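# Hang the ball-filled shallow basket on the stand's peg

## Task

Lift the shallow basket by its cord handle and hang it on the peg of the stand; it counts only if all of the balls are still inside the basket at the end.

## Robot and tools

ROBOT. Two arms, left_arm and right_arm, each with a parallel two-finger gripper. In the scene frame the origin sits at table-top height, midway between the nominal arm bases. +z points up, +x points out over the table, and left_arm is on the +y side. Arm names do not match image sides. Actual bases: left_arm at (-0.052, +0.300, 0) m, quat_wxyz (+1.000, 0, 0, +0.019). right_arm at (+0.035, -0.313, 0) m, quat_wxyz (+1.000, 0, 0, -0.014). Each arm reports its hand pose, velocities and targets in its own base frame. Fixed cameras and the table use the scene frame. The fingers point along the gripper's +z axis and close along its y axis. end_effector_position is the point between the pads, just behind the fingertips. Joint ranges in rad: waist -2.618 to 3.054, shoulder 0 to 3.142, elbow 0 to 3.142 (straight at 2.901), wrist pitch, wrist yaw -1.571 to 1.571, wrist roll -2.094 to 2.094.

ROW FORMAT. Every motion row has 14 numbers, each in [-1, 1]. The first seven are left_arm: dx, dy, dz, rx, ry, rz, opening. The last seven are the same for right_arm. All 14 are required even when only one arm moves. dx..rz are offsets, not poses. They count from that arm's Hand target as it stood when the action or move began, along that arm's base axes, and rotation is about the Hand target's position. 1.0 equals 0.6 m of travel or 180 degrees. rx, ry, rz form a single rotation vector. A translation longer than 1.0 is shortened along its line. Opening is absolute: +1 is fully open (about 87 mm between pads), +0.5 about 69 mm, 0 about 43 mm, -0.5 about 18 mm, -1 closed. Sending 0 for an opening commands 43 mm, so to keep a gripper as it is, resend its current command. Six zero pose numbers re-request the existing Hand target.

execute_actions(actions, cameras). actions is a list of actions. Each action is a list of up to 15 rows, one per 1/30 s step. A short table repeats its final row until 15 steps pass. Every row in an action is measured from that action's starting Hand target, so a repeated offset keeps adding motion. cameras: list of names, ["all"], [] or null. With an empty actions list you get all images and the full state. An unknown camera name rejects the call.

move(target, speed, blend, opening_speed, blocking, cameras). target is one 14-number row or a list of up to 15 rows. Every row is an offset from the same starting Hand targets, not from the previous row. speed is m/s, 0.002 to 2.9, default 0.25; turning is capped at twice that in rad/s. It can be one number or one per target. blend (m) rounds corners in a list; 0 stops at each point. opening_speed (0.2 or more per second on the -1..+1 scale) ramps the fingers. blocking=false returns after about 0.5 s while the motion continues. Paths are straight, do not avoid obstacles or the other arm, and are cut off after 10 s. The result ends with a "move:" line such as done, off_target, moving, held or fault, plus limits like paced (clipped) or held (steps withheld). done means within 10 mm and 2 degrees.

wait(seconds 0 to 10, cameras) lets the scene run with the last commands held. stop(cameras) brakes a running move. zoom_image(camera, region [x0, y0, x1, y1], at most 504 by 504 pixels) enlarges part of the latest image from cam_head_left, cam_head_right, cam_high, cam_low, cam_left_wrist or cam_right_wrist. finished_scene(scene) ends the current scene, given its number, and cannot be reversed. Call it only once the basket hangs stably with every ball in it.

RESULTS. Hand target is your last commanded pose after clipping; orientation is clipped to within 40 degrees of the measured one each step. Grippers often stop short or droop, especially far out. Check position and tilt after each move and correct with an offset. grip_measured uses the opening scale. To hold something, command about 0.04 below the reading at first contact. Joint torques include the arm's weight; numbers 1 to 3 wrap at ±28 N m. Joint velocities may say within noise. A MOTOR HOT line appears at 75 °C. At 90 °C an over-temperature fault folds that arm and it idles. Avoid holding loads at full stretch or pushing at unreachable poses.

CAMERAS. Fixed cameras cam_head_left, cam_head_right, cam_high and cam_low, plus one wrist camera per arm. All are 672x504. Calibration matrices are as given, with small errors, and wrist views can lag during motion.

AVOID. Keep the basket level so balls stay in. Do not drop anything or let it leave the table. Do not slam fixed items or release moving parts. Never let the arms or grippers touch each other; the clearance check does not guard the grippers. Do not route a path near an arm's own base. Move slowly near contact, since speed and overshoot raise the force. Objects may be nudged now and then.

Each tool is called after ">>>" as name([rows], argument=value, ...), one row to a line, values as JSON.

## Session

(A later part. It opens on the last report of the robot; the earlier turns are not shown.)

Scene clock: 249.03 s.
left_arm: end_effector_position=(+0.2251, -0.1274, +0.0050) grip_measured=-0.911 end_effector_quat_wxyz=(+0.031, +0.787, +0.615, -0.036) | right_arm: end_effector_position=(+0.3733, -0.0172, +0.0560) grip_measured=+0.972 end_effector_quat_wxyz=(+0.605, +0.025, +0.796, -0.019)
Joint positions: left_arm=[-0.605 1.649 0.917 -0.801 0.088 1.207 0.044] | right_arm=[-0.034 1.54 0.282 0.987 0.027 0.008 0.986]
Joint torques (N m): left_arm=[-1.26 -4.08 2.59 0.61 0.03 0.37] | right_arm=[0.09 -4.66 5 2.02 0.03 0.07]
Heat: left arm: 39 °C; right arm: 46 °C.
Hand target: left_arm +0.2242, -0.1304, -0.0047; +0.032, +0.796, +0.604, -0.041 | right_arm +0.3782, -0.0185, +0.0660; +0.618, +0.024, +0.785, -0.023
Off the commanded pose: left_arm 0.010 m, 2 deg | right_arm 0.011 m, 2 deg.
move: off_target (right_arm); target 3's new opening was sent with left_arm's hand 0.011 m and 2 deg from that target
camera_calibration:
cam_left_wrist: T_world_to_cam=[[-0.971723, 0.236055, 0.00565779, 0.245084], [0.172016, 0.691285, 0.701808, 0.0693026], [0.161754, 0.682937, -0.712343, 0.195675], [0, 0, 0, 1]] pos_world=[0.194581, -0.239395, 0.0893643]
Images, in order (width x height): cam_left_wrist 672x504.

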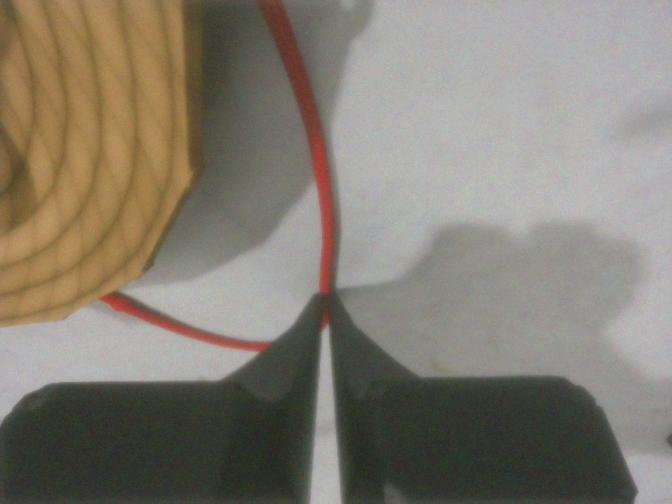

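>>> move([
  [0.0067,-0.01,0.06,-0.05,0.014,0,-1,0,0,0,0,0,0,1.0],
  [0.043,-0.066,0.208,-0.16,0.045,0,-1,0,0,0,0,0,0,1.0],
  [0.1313,-0.2127,0.4,-0.321,0.0896,0,-1,0,0,0,0,0,0,1.0],
], cameras=["cam_left_wrist","cam_low","cam_high","cam_head_right"], speed=0.15, blend=0.04)

>>> zoom_image(camera="cam_low", region=[220, 120, 410, 310])

>>> zoom_image(camera="cam_high", region=[300, 90, 500, 300])

Scene clock: 266.13 s.
left_arm: end_effector_position=(+0.2995, -0.2535, +0.2254) grip_measured=-0.911 end_effector_quat_wxyz=(+0.318, +0.675, +0.516, -0.421) | right_arm: end_effector_position=(+0.3733, -0.0172, +0.0560) grip_measured=+0.972 end_effector_quat_wxyz=(+0.605, +0.025, +0.796, -0.019)
Joint positions: left_arm=[-0.342 1.877 1.831 -1.383 1.106 1.406 0.044] | right_arm=[-0.034 1.54 0.282 0.987 0.027 0.008 0.986]
Joint torques (N m): left_arm=[-0.27 -6.5 7.47 0.29 0.72 0.13] | right_arm=[0.1 -4.68 5 2.02 0.02 0.08]
Heat: left arm: 39 °C; right arm: 46 °C.
Hand target: left_arm +0.3030, -0.2580, +0.2352; +0.330, +0.668, +0.507, -0.433 | right_arm +0.3782, -0.0185, +0.0660; +0.618, +0.024, +0.785, -0.023
Off the commanded pose: left_arm 0.011 m, 2 deg | right_arm 0.011 m, 2 deg.
move: off_target (left_arm, right_arm)
camera_calibration:
cam_left_wrist: T_world_to_cam=[[-0.962596, 0.270547, 0.0145936, 0.349838], [0.259624, 0.936457, -0.23589, 0.236295], [-0.0774858, -0.223278, -0.97167, 0.327154], [0, 0, 0, 1]] pos_world=[0.300755, -0.242882, 0.36852]
Images, in order (width x height): cam_head_right 672x504, cam_high 672x504, cam_low 672x504, cam_left_wrist 672x504.

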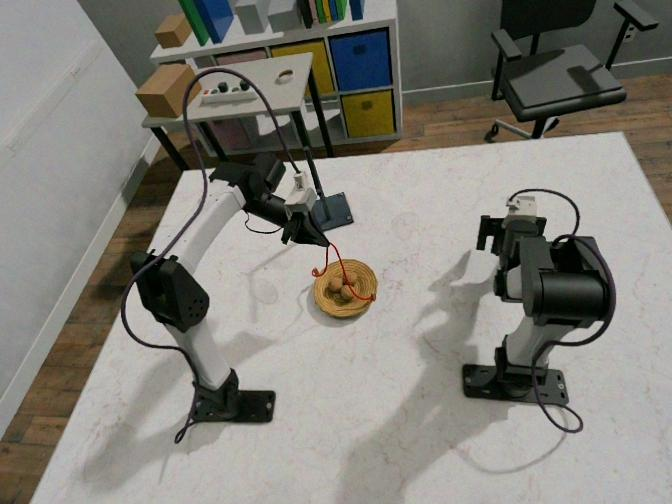

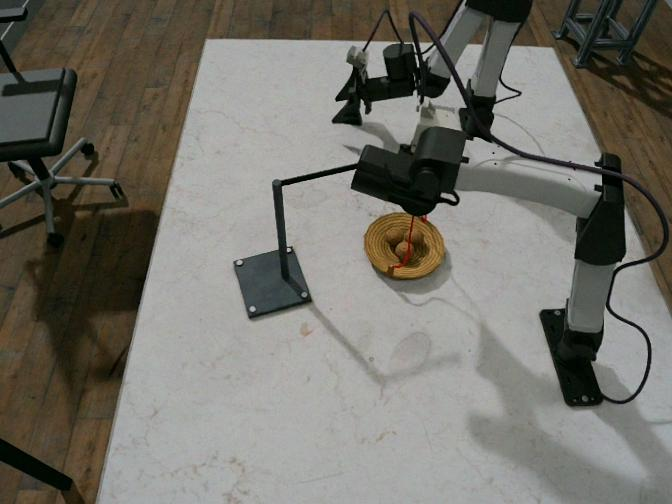

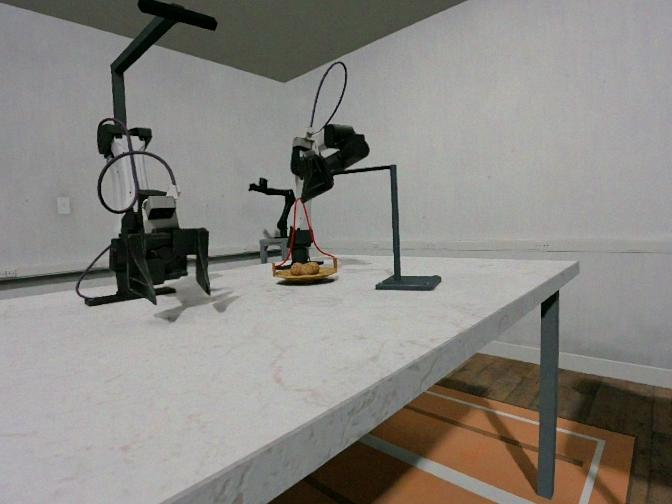

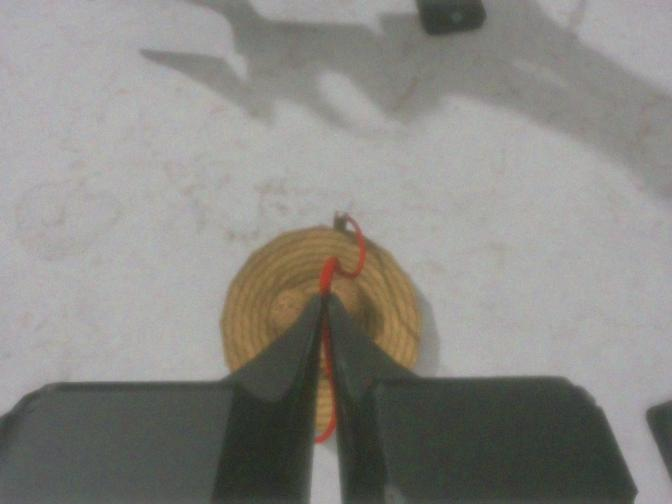

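Scaled by 2.653 from the camera's 672x504 image, which has a finer 960x720 frame.

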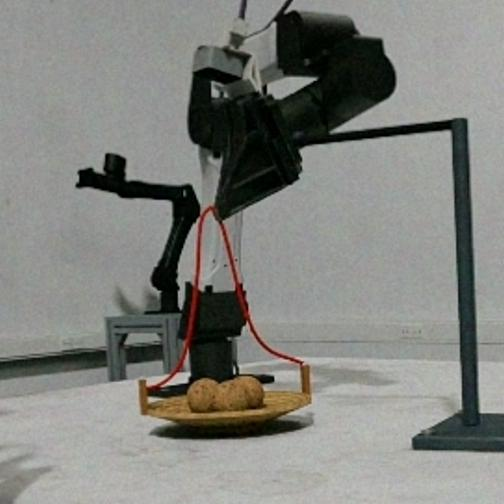

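Scaled by 2.400 from the camera's 672x504 image, which has a finer 960x720 frame.

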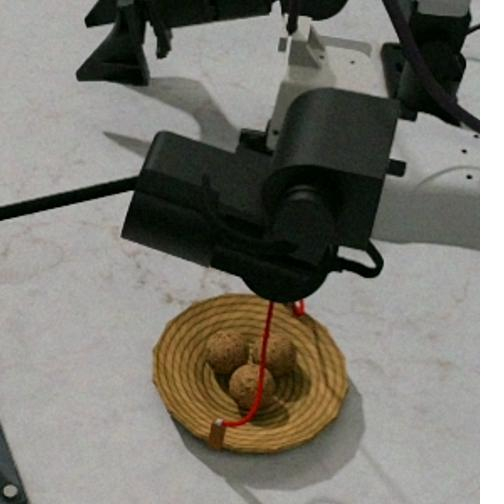

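>>> move([
  [0.01,0,0.06,-0.06,0.018,0,-1,0,0,0,0,0,0,1.0],
], cameras=["cam_left_wrist","cam_low","cam_high"], speed=0.08)

>>> zoom_image(camera="cam_low", region=[220, 120, 410, 310])

>>> zoom_image(camera="cam_high", region=[300, 90, 500, 300])

Scene clock: 280.83 s.
left_arm: end_effector_position=(+0.3033, -0.2543, +0.2593) grip_measured=-0.911 end_effector_quat_wxyz=(+0.355, +0.622, +0.497, -0.490) | right_arm: end_effector_position=(+0.3733, -0.0172, +0.0560) grip_measured=+0.972 end_effector_quat_wxyz=(+0.605, +0.025, +0.796, -0.019)
Joint positions: left_arm=[-0.287 1.93 1.928 -1.51 1.3 1.462 0.044] | right_arm=[-0.034 1.54 0.282 0.987 0.027 0.008 0.986]
Joint torques (N m): left_arm=[-0.12 -6.78 7.34 0.17 0.83 0.44] | right_arm=[0.09 -4.67 5 2.03 0.02 0.07]
Heat: left arm: 41 °C; right arm: 46 °C.
Hand target: left_arm +0.3090, -0.2580, +0.2712; +0.377, +0.621, +0.473, -0.498 | right_arm +0.3782, -0.0185, +0.0660; +0.618, +0.024, +0.785, -0.023
Off the commanded pose: left_arm 0.014 m, 4 deg | right_arm 0.011 m, 2 deg.
move: off_target (left_arm, right_arm)
camera_calibration:
cam_left_wrist: T_world_to_cam=[[-0.963639, 0.261685, 0.0540479, 0.34097], [0.216947, 0.884293, -0.413473, 0.289799], [-0.155994, -0.386713, -0.908911, 0.326221], [0, 0, 0, 1]] pos_world=[0.316589, -0.21934, 0.397901]
Images, in order (width x height): cam_high 672x504, cam_low 672x504, cam_left_wrist 672x504.

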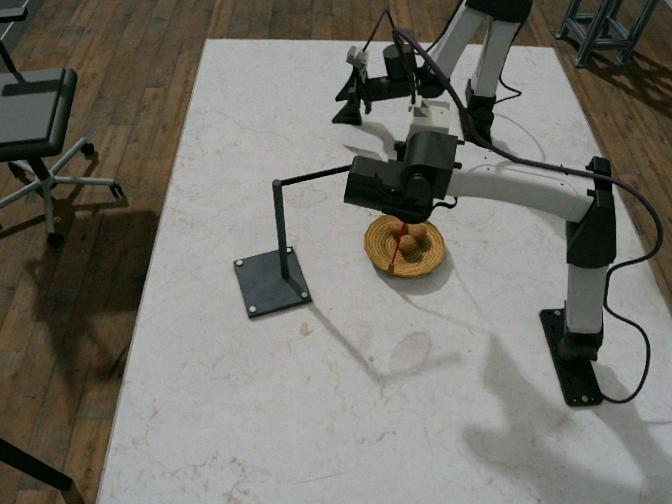

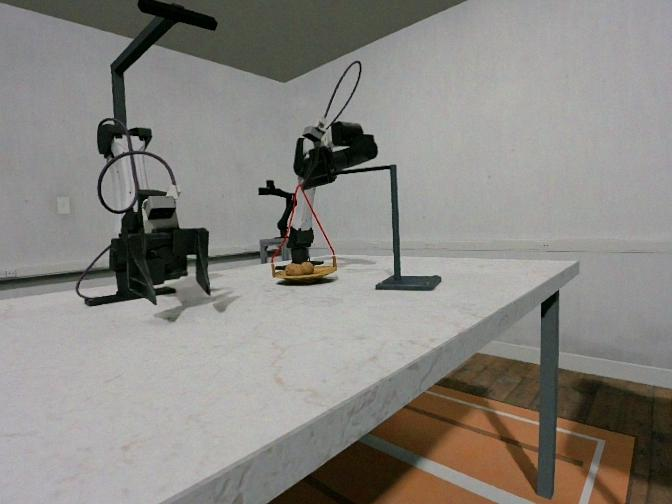

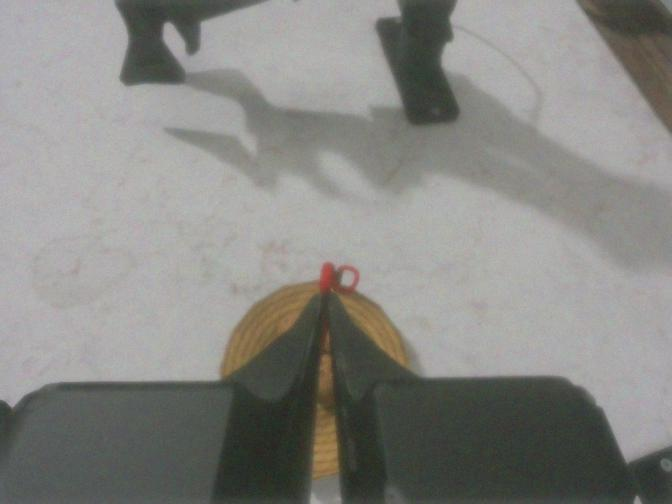

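Scaled by 2.653 from the camera's 672x504 image, which has a finer 960x720 frame.

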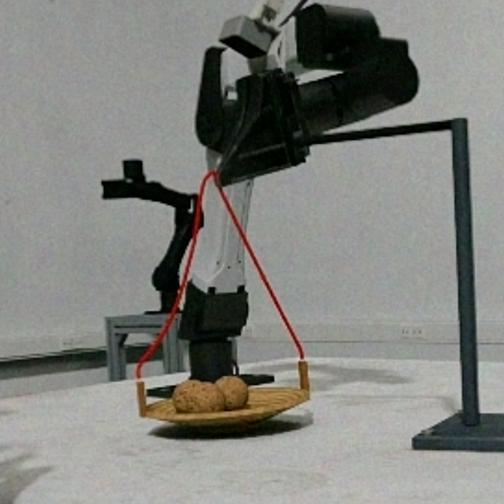

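Scaled by 2.400 from the camera's 672x504 image, which has a finer 960x720 frame.

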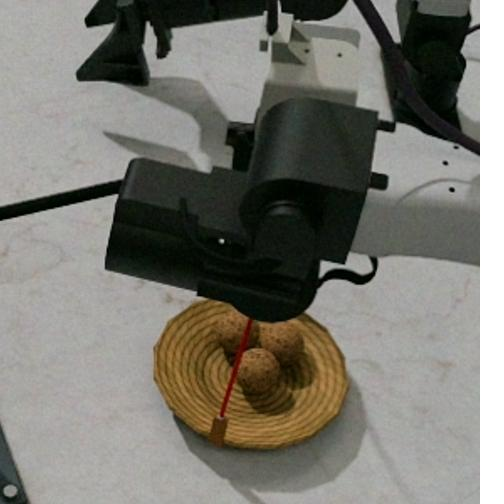

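>>> move([
  [-0.005,-0.002,0.065,0,0,0.17,-1,0,0,0,0,0,0,1.0],
], cameras=["cam_left_wrist","cam_low","cam_high","cam_head_right","cam_head_left"], speed=0.08)

>>> zoom_image(camera="cam_low", region=[220, 120, 410, 310])

>>> zoom_image(camera="cam_head_right", region=[260, 180, 420, 340])

>>> zoom_image(camera="cam_head_left", region=[260, 180, 420, 340])

Scene clock: 327.43 s.
left_arm: end_effector_position=(+0.3037, -0.2553, +0.2866) grip_measured=-0.911 end_effector_quat_wxyz=(+0.451, +0.464, +0.655, -0.391) | right_arm: end_effector_position=(+0.3733, -0.0172, +0.0560) grip_measured=+0.972 end_effector_quat_wxyz=(+0.605, +0.025, +0.796, -0.019)
Joint positions: left_arm=[-0.363 1.397 1.307 -0.396 0.909 0.297 0.044] | right_arm=[-0.034 1.54 0.282 0.987 0.027 0.008 0.986]
Joint torques (N m): left_arm=[-1.46 -8.02 5.19 2.14 0.01 0.12] | right_arm=[0.12 -4.66 4.98 2.03 0.02 0.08]
Heat: left arm: 42 °C; right arm: 47 °C.
Hand target: left_arm +0.3059, -0.2593, +0.3103; +0.495, +0.474, +0.620, -0.381 | right_arm +0.3782, -0.0185, +0.0660; +0.618, +0.024, +0.785, -0.023
Off the commanded pose: left_arm 0.024 m, 7 deg | right_arm 0.011 m, 2 deg.
move: off_target (left_arm, right_arm)
camera_calibration:
cam_left_wrist: T_world_to_cam=[[-0.960946, -0.257541, 0.101264, 0.193338], [-0.276466, 0.877332, -0.392244, 0.443807], [0.0121774, -0.404921, -0.91427, 0.296504], [0, 0, 0, 1]] pos_world=[0.304875, -0.219513, 0.425588]
Images, in order (width x height): cam_head_left 672x504, cam_head_right 672x504, cam_high 672x504, cam_low 672x504, cam_left_wrist 672x504.

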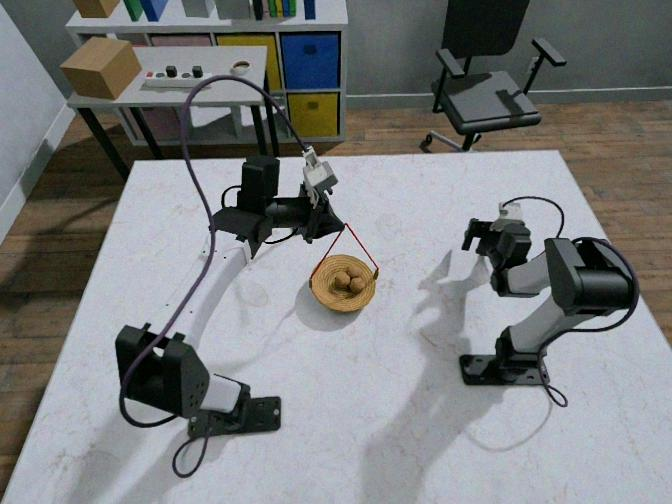

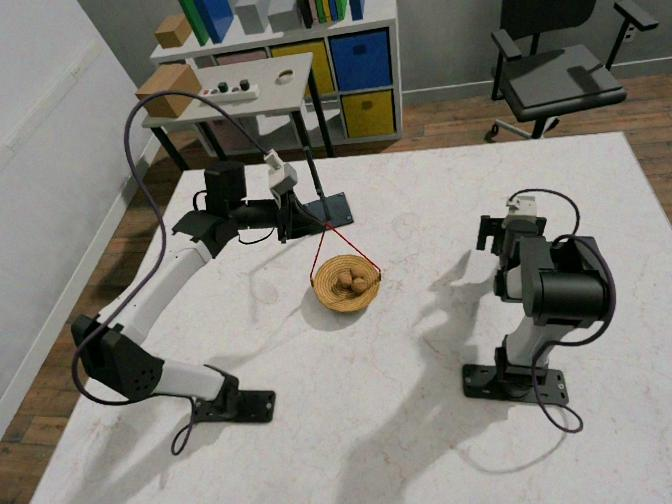

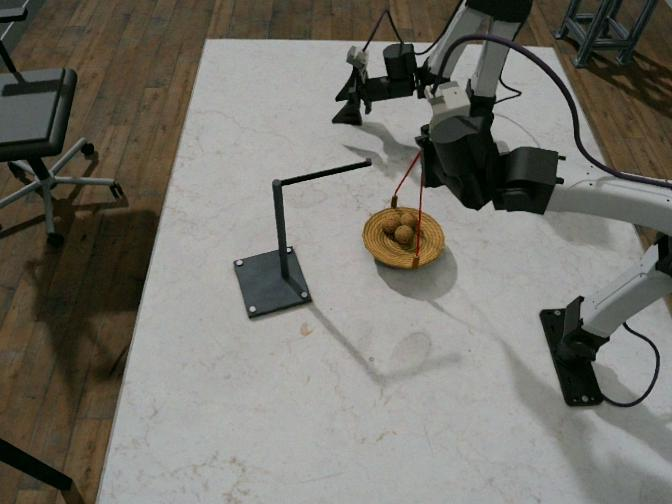

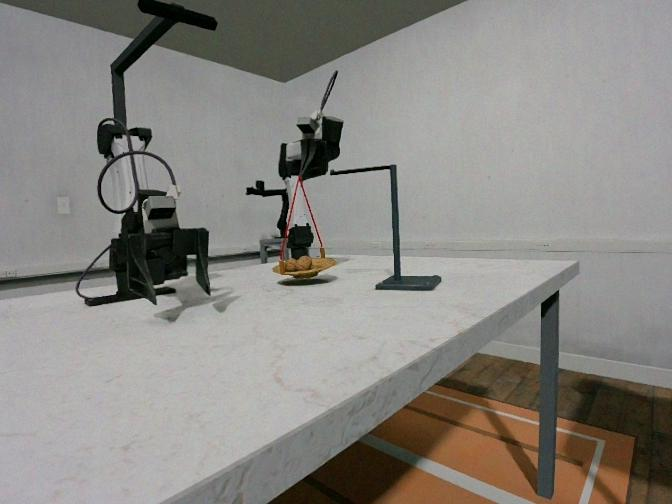

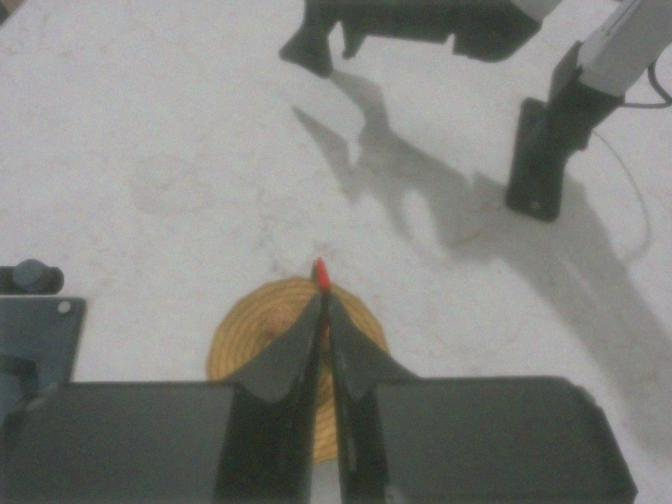

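Scaled by 2.653 from the camera's 672x504 image, which has a finer 960x720 frame.

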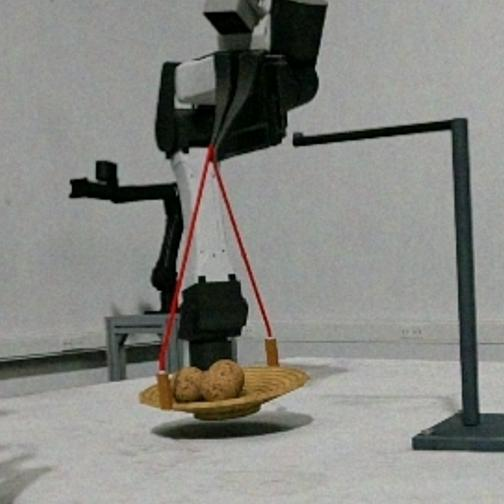

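Scaled by 3.150 from the camera's 672x504 image, which has a finer 960x720 frame.

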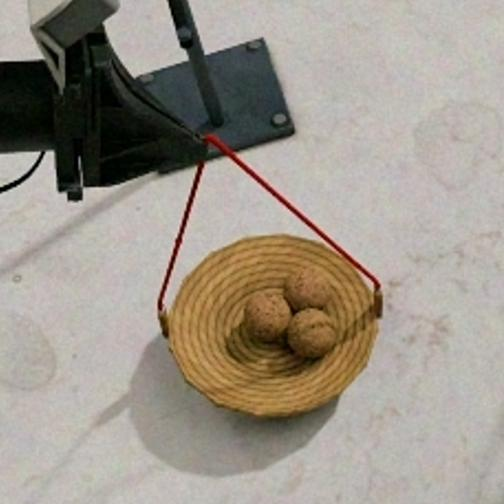

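Scaled by 3.150 from the camera's 672x504 image, which has a finer 960x720 frame.

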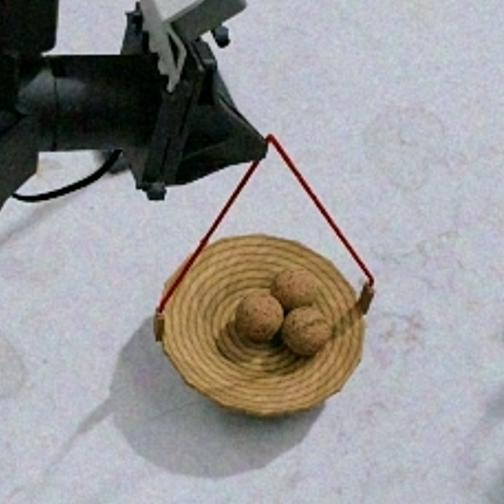

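>>> move([
  [0.04,0.0,0.105,0,0,0.035,-1,0,0,0,0,0,0,1.0],
], cameras=["cam_left_wrist","cam_low","cam_high","cam_head_right"], speed=0.08)

>>> zoom_image(camera="cam_low", region=[220, 100, 420, 300])

>>> zoom_image(camera="cam_high", region=[250, 100, 490, 310])

Scene clock: 347.67 s.
left_arm: end_effector_position=(+0.3294, -0.2557, +0.3552) grip_measured=-0.911 end_effector_quat_wxyz=(+0.501, +0.436, +0.659, -0.355) | right_arm: end_effector_position=(+0.3733, -0.0172, +0.0560) grip_measured=+0.972 end_effector_quat_wxyz=(+0.605, +0.025, +0.796, -0.019)
Joint positions: left_arm=[-0.371 1.448 1.571 -0.484 0.797 0.231 0.044] | right_arm=[-0.034 1.54 0.282 0.987 0.027 0.008 0.986]
Joint torques (N m): left_arm=[-1.52 -4.71 9.16 1.38 -0.06 0.11] | right_arm=[0.1 -4.68 4.98 2.03 0.02 0.08]
Heat: left arm: 43 °C; right arm: 47 °C.
Hand target: left_arm +0.3299, -0.2593, +0.3732; +0.515, +0.440, +0.646, -0.353 | right_arm +0.3782, -0.0185, +0.0660; +0.618, +0.024, +0.785, -0.023
Off the commanded pose: left_arm 0.019 m, 2 deg | right_arm 0.011 m, 2 deg.
move: off_target (left_arm, right_arm)
camera_calibration:
cam_left_wrist: T_world_to_cam=[[-0.931449, -0.361769, 0.0390652, 0.196679], [-0.342108, 0.834104, -0.432703, 0.503023], [0.123954, -0.416405, -0.90069, 0.314142], [0, 0, 0, 1]] pos_world=[0.316346, -0.217612, 0.492921]
Images, in order (width x height): cam_head_right 672x504, cam_high 672x504, cam_low 672x504, cam_left_wrist 672x504.

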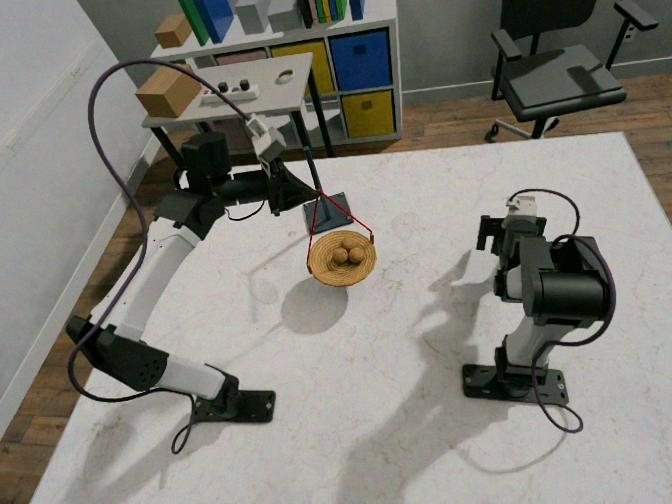

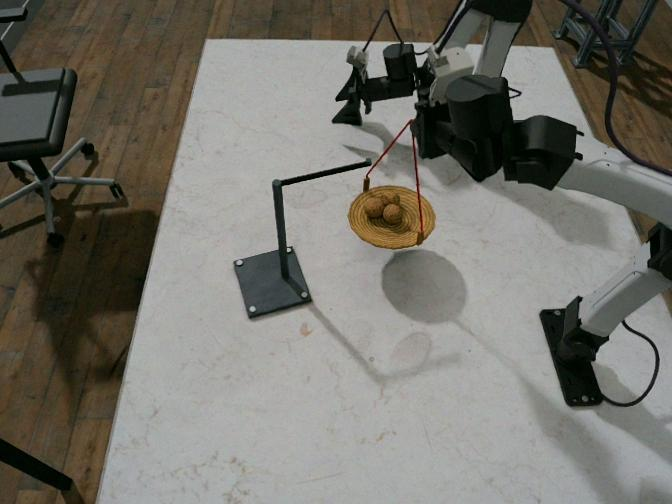

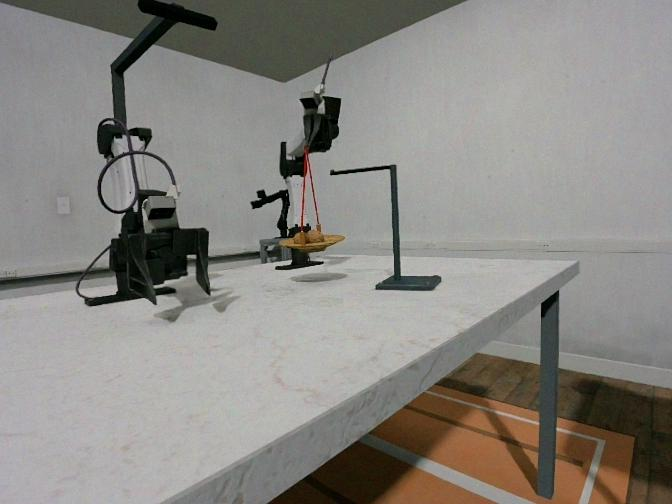

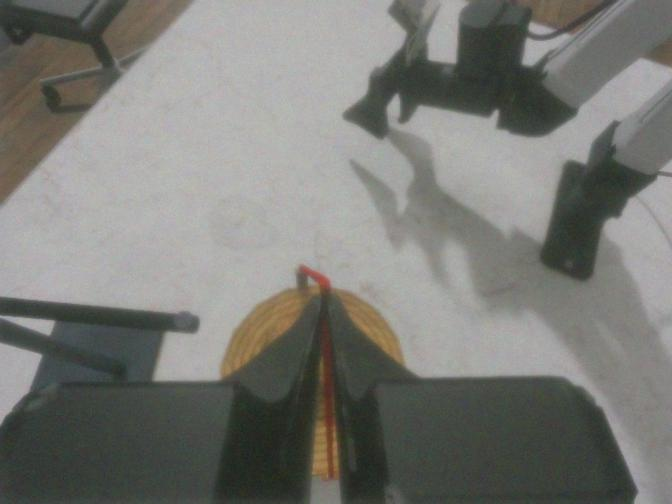

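Scaled by 2.520 from the camera's 672x504 image, which has a finer 960x720 frame.

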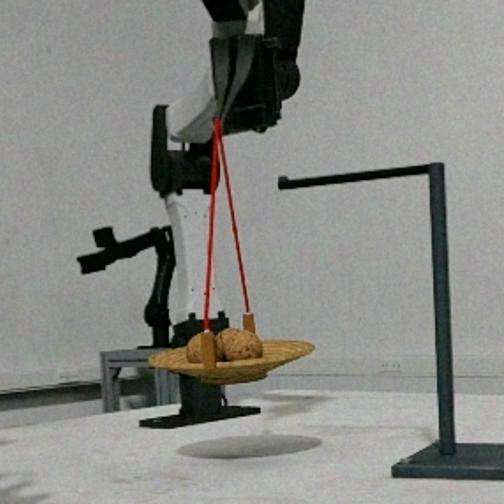

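Scaled by 2.100 from the camera's 672x504 image, which has a finer 960x720 frame.

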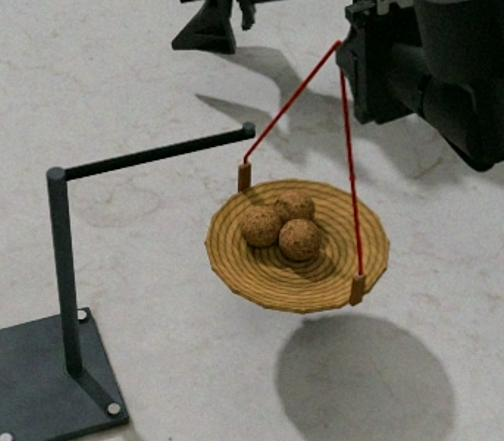

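>>> move([
  [0.18,0.0483,0,0,0,0,-1,0,0,0,0,0,0,1.0],
], cameras=["cam_left_wrist","cam_low","cam_high","cam_head_right"], speed=0.07)

>>> zoom_image(camera="cam_low", region=[270, 100, 430, 300])

>>> zoom_image(camera="cam_high", region=[230, 90, 470, 300])

Scene clock: 364.50 s.
left_arm: end_effector_position=(+0.4382, -0.2298, +0.3569) grip_measured=-0.911 end_effector_quat_wxyz=(+0.500, +0.421, +0.669, -0.353) | right_arm: end_effector_position=(+0.3733, -0.0172, +0.0560) grip_measured=+0.972 end_effector_quat_wxyz=(+0.605, +0.025, +0.796, -0.019)
Joint positions: left_arm=[-0.212 1.84 2.023 -0.608 0.921 0.293 0.044] | right_arm=[-0.034 1.54 0.282 0.987 0.027 0.008 0.986]
Joint torques (N m): left_arm=[-0.09 -7.3 8.88 1.3 0.35 0.37] | right_arm=[0.1 -4.66 5 2.02 0.02 0.07]
Motor temperatures (°C): left_arm=[30 42 46 34 30 28 33] | right_arm=[27 37 34 47 26 31 28]
Heat: left arm: 46 °C; right arm: 47 °C.
Hand target: left_arm +0.4380, -0.2303, +0.3732; +0.515, +0.440, +0.646, -0.353 | right_arm +0.3782, -0.0185, +0.0660; +0.618, +0.024, +0.785, -0.023
Off the commanded pose: left_arm 0.016 m, 4 deg | right_arm 0.011 m, 2 deg.
move: off_target (left_arm, right_arm)
camera_calibration:
cam_left_wrist: T_world_to_cam=[[-0.919636, -0.388284, 0.0592036, 0.288815], [-0.374549, 0.82157, -0.429809, 0.529815], [0.118248, -0.417442, -0.900977, 0.315325], [0, 0, 0, 1]] pos_world=[0.42676, -0.191508, 0.494721]
Images, in order (width x height): cam_head_right 672x504, cam_high 672x504, cam_low 672x504, cam_left_wrist 672x504.

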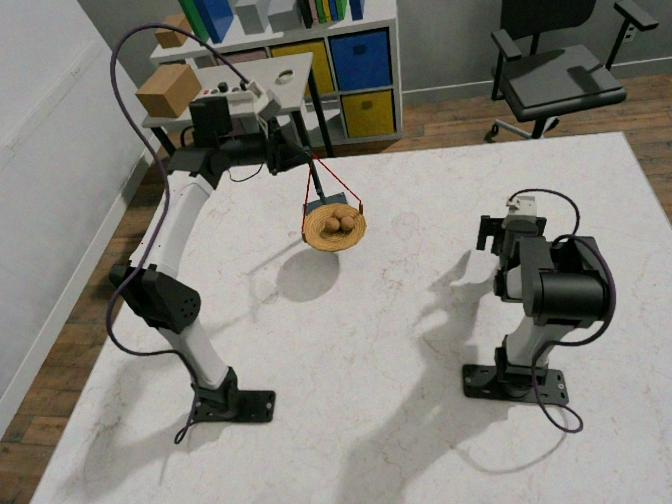

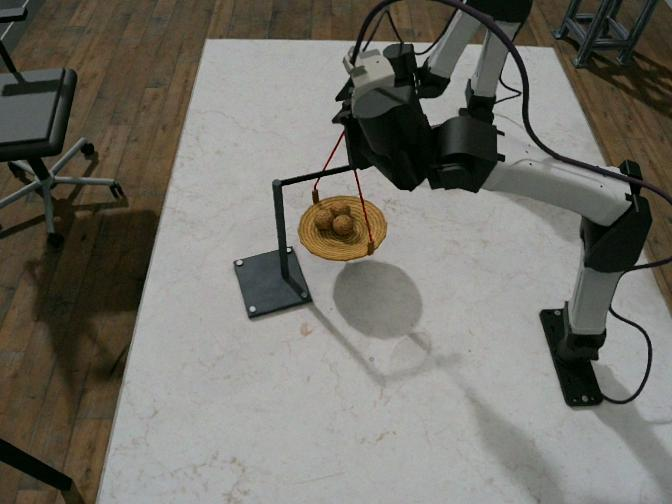

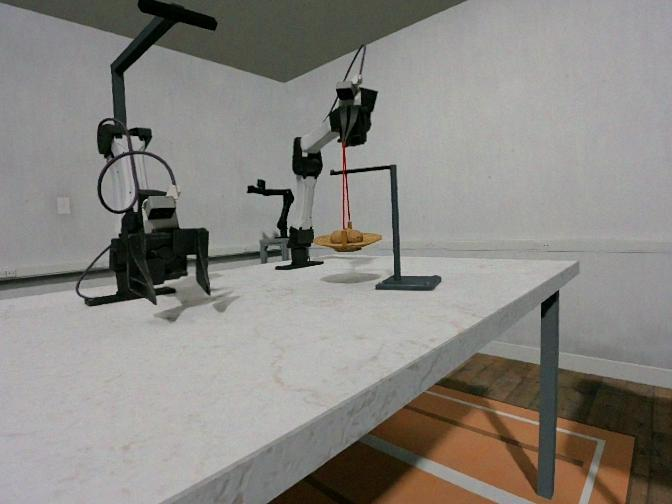

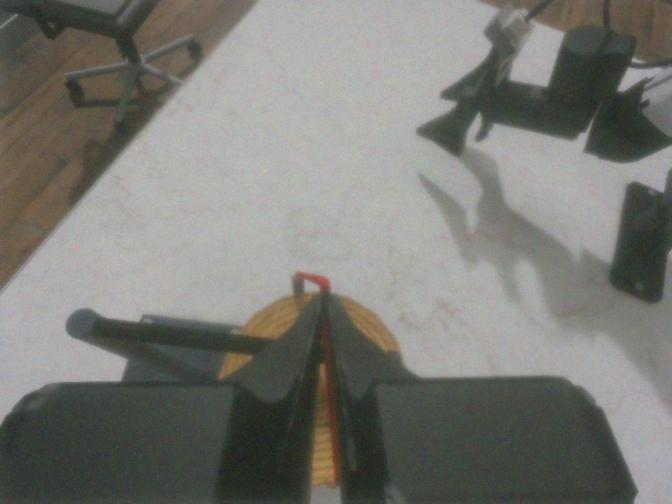

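Scaled by 2.520 from the camera's 672x504 image, which has a finer 960x720 frame.

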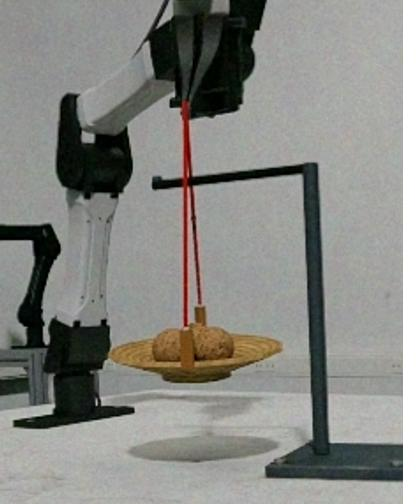

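Scaled by 2.100 from the camera's 672x504 image, which has a finer 960x720 frame.

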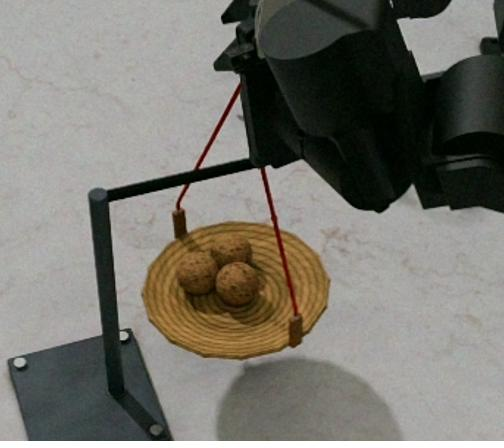

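>>> move([
  [-0.002,0.007,-0.055,0,0,0,-1,0,0,0,0,0,0,1.0],
], cameras=["cam_left_wrist","cam_low","cam_high"], speed=0.05)

>>> zoom_image(camera="cam_low", region=[290, 110, 410, 260])

>>> zoom_image(camera="cam_left_wrist", region=[200, 240, 450, 490])

Scene clock: 377.33 s.
left_arm: end_effector_position=(+0.4381, -0.2264, +0.3071) grip_measured=-0.911 end_effector_quat_wxyz=(+0.465, +0.415, +0.692, -0.365) | right_arm: end_effector_position=(+0.3733, -0.0172, +0.0560) grip_measured=+0.972 end_effector_quat_wxyz=(+0.605, +0.025, +0.796, -0.019)
Joint positions: left_arm=[-0.203 1.836 1.87 -0.565 0.933 0.316 0.044] | right_arm=[-0.034 1.54 0.282 0.987 0.027 0.008 0.986]
Joint torques (N m): left_arm=[-0.01 -12.23 4.86 2.04 0.37 0.37] | right_arm=[0.09 -4.67 4.98 2.03 0.02 0.07]
Heat: left arm: 45 °C; right arm: 47 °C.
Hand target: left_arm +0.4368, -0.2261, +0.3402; +0.515, +0.440, +0.646, -0.353 | right_arm +0.3782, -0.0185, +0.0660; +0.618, +0.024, +0.785, -0.023
Off the commanded pose: left_arm 0.033 m, 8 deg | right_arm 0.011 m, 2 deg.
move: off_target (left_arm, right_arm)
camera_calibration:
cam_left_wrist: T_world_to_cam=[[-0.915132, -0.382815, 0.126434, 0.271579], [-0.401271, 0.834631, -0.377323, 0.504083], [0.0389192, -0.396035, -0.91741, 0.316557], [0, 0, 0, 1]] pos_world=[0.438484, -0.191391, 0.446278]
Images, in order (width x height): cam_high 672x504, cam_low 672x504, cam_left_wrist 672x504.

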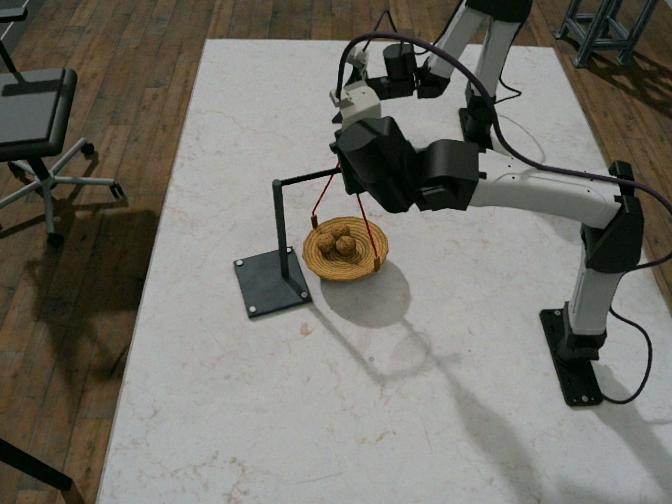

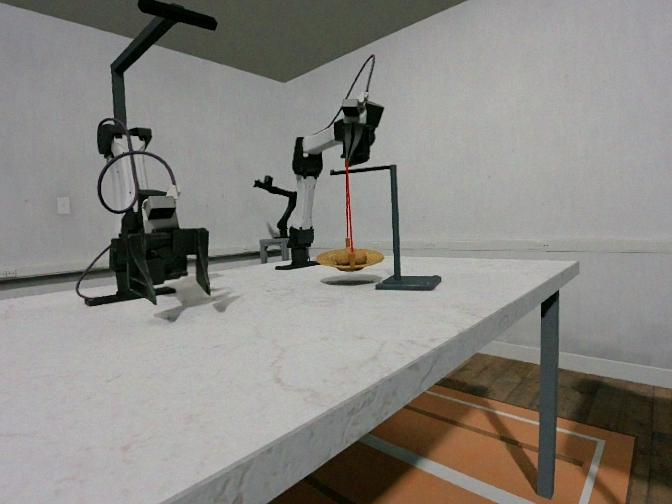

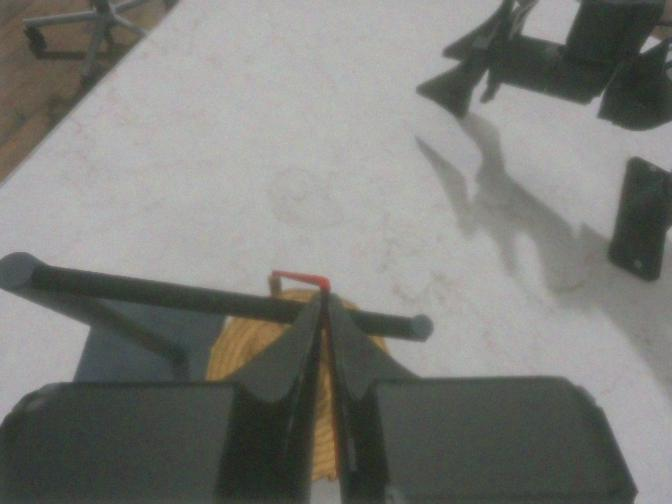

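Scaled by 3.360 from the camera's 672x504 image, which has a finer 960x720 frame.

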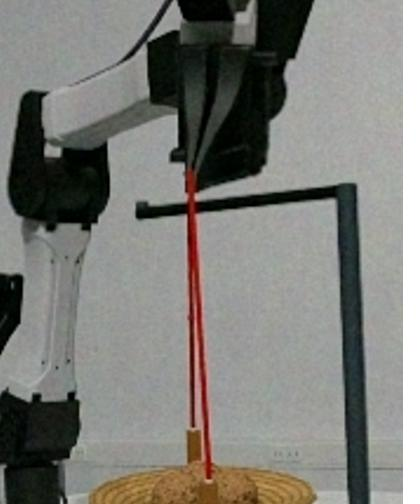

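Scaled by 2.016 from the camera's 672x504 image, which has a finer 960x720 frame.

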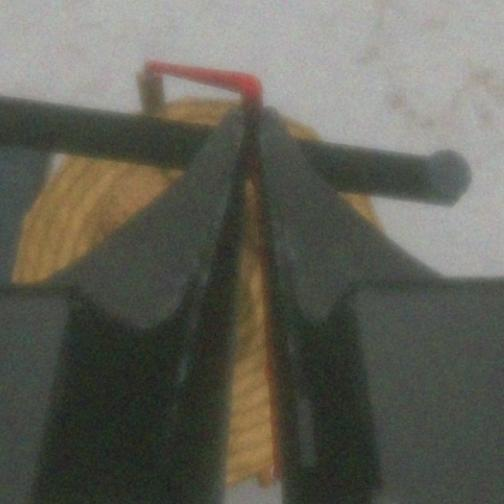

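>>> move([
  [0,0,-0.02,0,0,0,-1,0,0,0,0,0,0,1.0],
], cameras=["cam_left_wrist","cam_low"], speed=0.03)

>>> zoom_image(camera="cam_low", region=[290, 110, 410, 260])

>>> zoom_image(camera="cam_left_wrist", region=[200, 240, 450, 490])

Scene clock: 390.70 s.
left_arm: end_effector_position=(+0.4387, -0.2277, +0.3050) grip_measured=-0.911 end_effector_quat_wxyz=(+0.480, +0.423, +0.678, -0.363) | right_arm: end_effector_position=(+0.3733, -0.0172, +0.0560) grip_measured=+0.972 end_effector_quat_wxyz=(+0.605, +0.025, +0.796, -0.019)
Joint positions: left_arm=[-0.203 1.813 1.807 -0.484 0.944 0.319 0.044] | right_arm=[-0.034 1.54 0.282 0.987 0.027 0.008 0.986]
Joint torques (N m): left_arm=[-0.06 -11.34 4.48 1.85 0.24 0.31] | right_arm=[0.08 -4.68 5 2.03 0.02 0.08]
Motor temperatures (°C): left_arm=[30 48 44 37 30 28 33] | right_arm=[27 37 34 47 26 31 28]
Heat: left arm: 48 °C; right arm: 47 °C.
Hand target: left_arm +0.4367, -0.2261, +0.3282; +0.515, +0.440, +0.646, -0.353 | right_arm +0.3782, -0.0185, +0.0660; +0.618, +0.024, +0.785, -0.023
Off the commanded pose: left_arm 0.023 m, 6 deg | right_arm 0.011 m, 2 deg.
move: off_target (left_arm, right_arm)
camera_calibration:
cam_left_wrist: T_world_to_cam=[[-0.923505, -0.372064, 0.0933102, 0.288157], [-0.376716, 0.833888, -0.403381, 0.501676], [0.0722733, -0.407676, -0.910262, 0.294662], [0, 0, 0, 1]] pos_world=[0.433807, -0.191002, 0.443698]
Images, in order (width x height): cam_low 672x504, cam_left_wrist 672x504.

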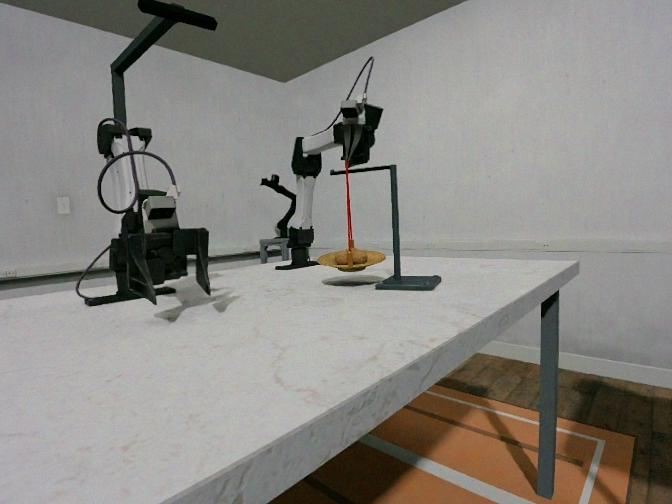

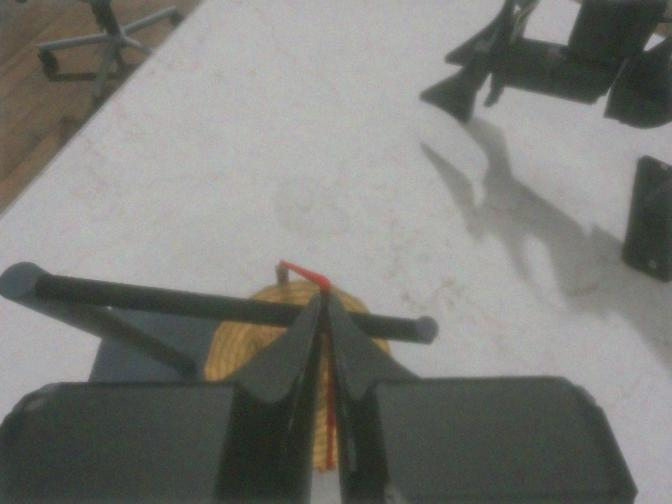

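Scaled by 3.360 from the camera's 672x504 image, which has a finer 960x720 frame.

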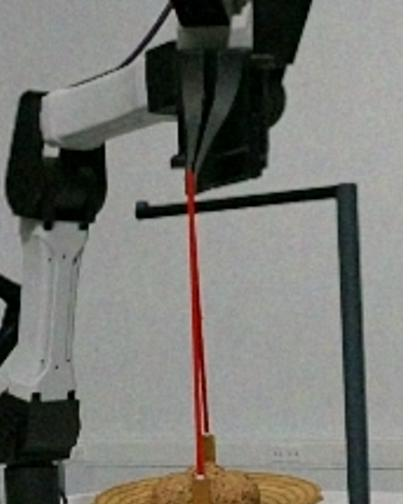

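Scaled by 2.016 from the camera's 672x504 image, which has a finer 960x720 frame.

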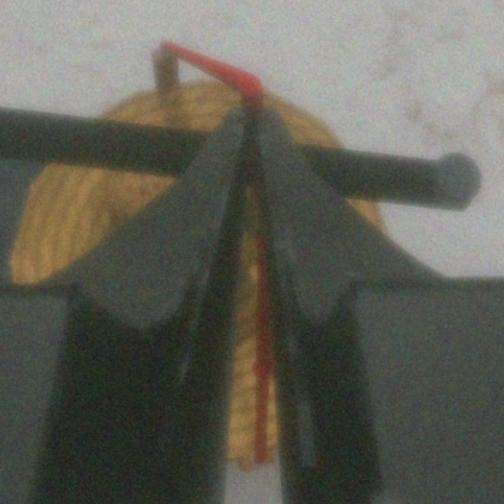

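>>> move([
  [0,0,-0.025,0,0,0,-1,0,0,0,0,0,0,1.0],
], cameras=["cam_left_wrist","cam_low"], speed=0.03)

>>> zoom_image(camera="cam_low", region=[290, 110, 410, 260])

>>> zoom_image(camera="cam_left_wrist", region=[200, 240, 450, 490])

Scene clock: 401.17 s.
left_arm: end_effector_position=(+0.4381, -0.2281, +0.3036) grip_measured=-0.911 end_effector_quat_wxyz=(+0.496, +0.431, +0.661, -0.361) | right_arm: end_effector_position=(+0.3733, -0.0172, +0.0560) grip_measured=+0.972 end_effector_quat_wxyz=(+0.605, +0.025, +0.796, -0.019)
Joint positions: left_arm=[-0.201 1.786 1.735 -0.392 0.959 0.319 0.044] | right_arm=[-0.034 1.54 0.282 0.987 0.027 0.008 0.986]
Joint torques (N m): left_arm=[-0.28 -10.02 3.99 1.64 0.08 0.27] | right_arm=[0.09 -4.67 5.01 2.03 0.02 0.07]
Heat: left arm: 50 °C; right arm: 47 °C.
Hand target: left_arm +0.4368, -0.2260, +0.3133; +0.515, +0.440, +0.646, -0.353 | right_arm +0.3782, -0.0185, +0.0660; +0.618, +0.024, +0.785, -0.023
Off the commanded pose: left_arm 0.010 m, 3 deg | right_arm 0.011 m, 2 deg.
move: off_target (left_arm, right_arm)
camera_calibration:
cam_left_wrist: T_world_to_cam=[[-0.930951, -0.360581, 0.0575381, 0.304369], [-0.348682, 0.831098, -0.43324, 0.497329], [0.108398, -0.423387, -0.89944, 0.270584], [0, 0, 0, 1]] pos_world=[0.427432, -0.189018, 0.441324]
Images, in order (width x height): cam_low 672x504, cam_left_wrist 672x504.

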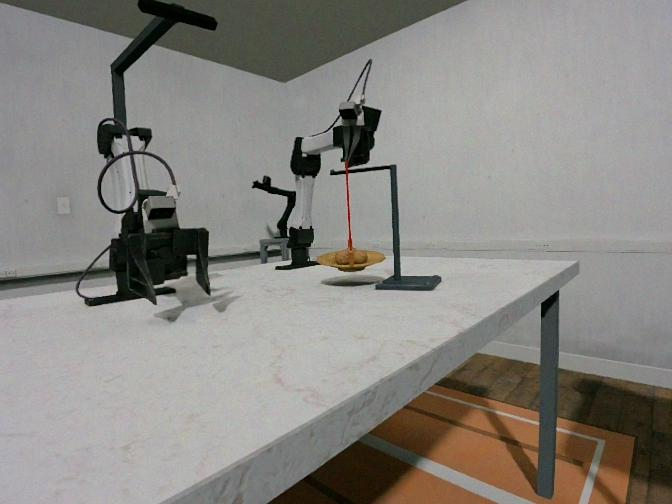

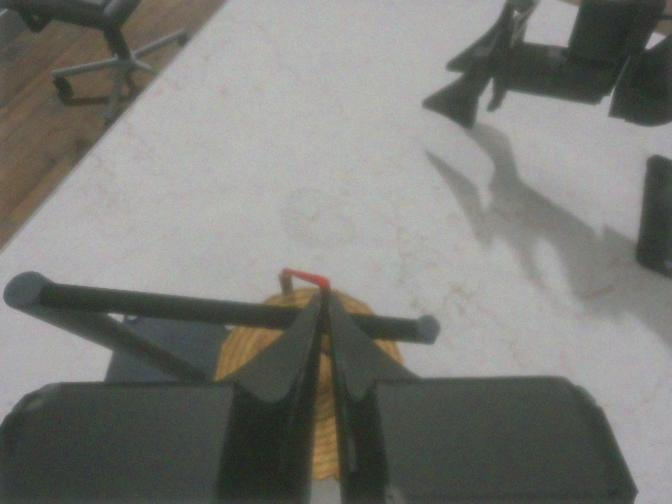

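Scaled by 3.360 from the camera's 672x504 image, which has a finer 960x720 frame.

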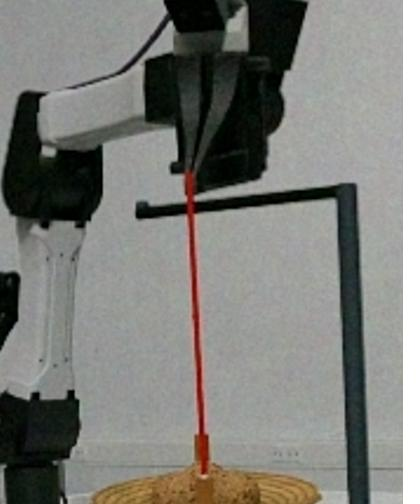

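Scaled by 2.016 from the camera's 672x504 image, which has a finer 960x720 frame.

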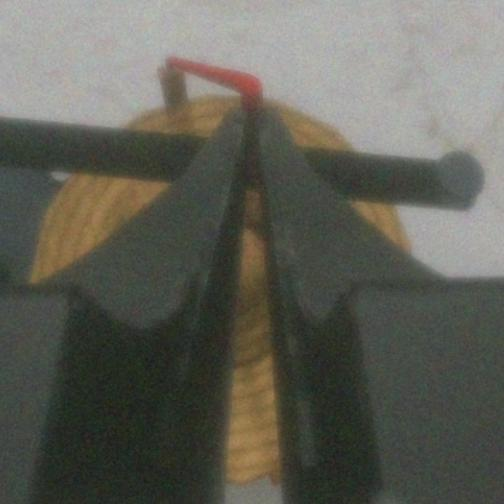

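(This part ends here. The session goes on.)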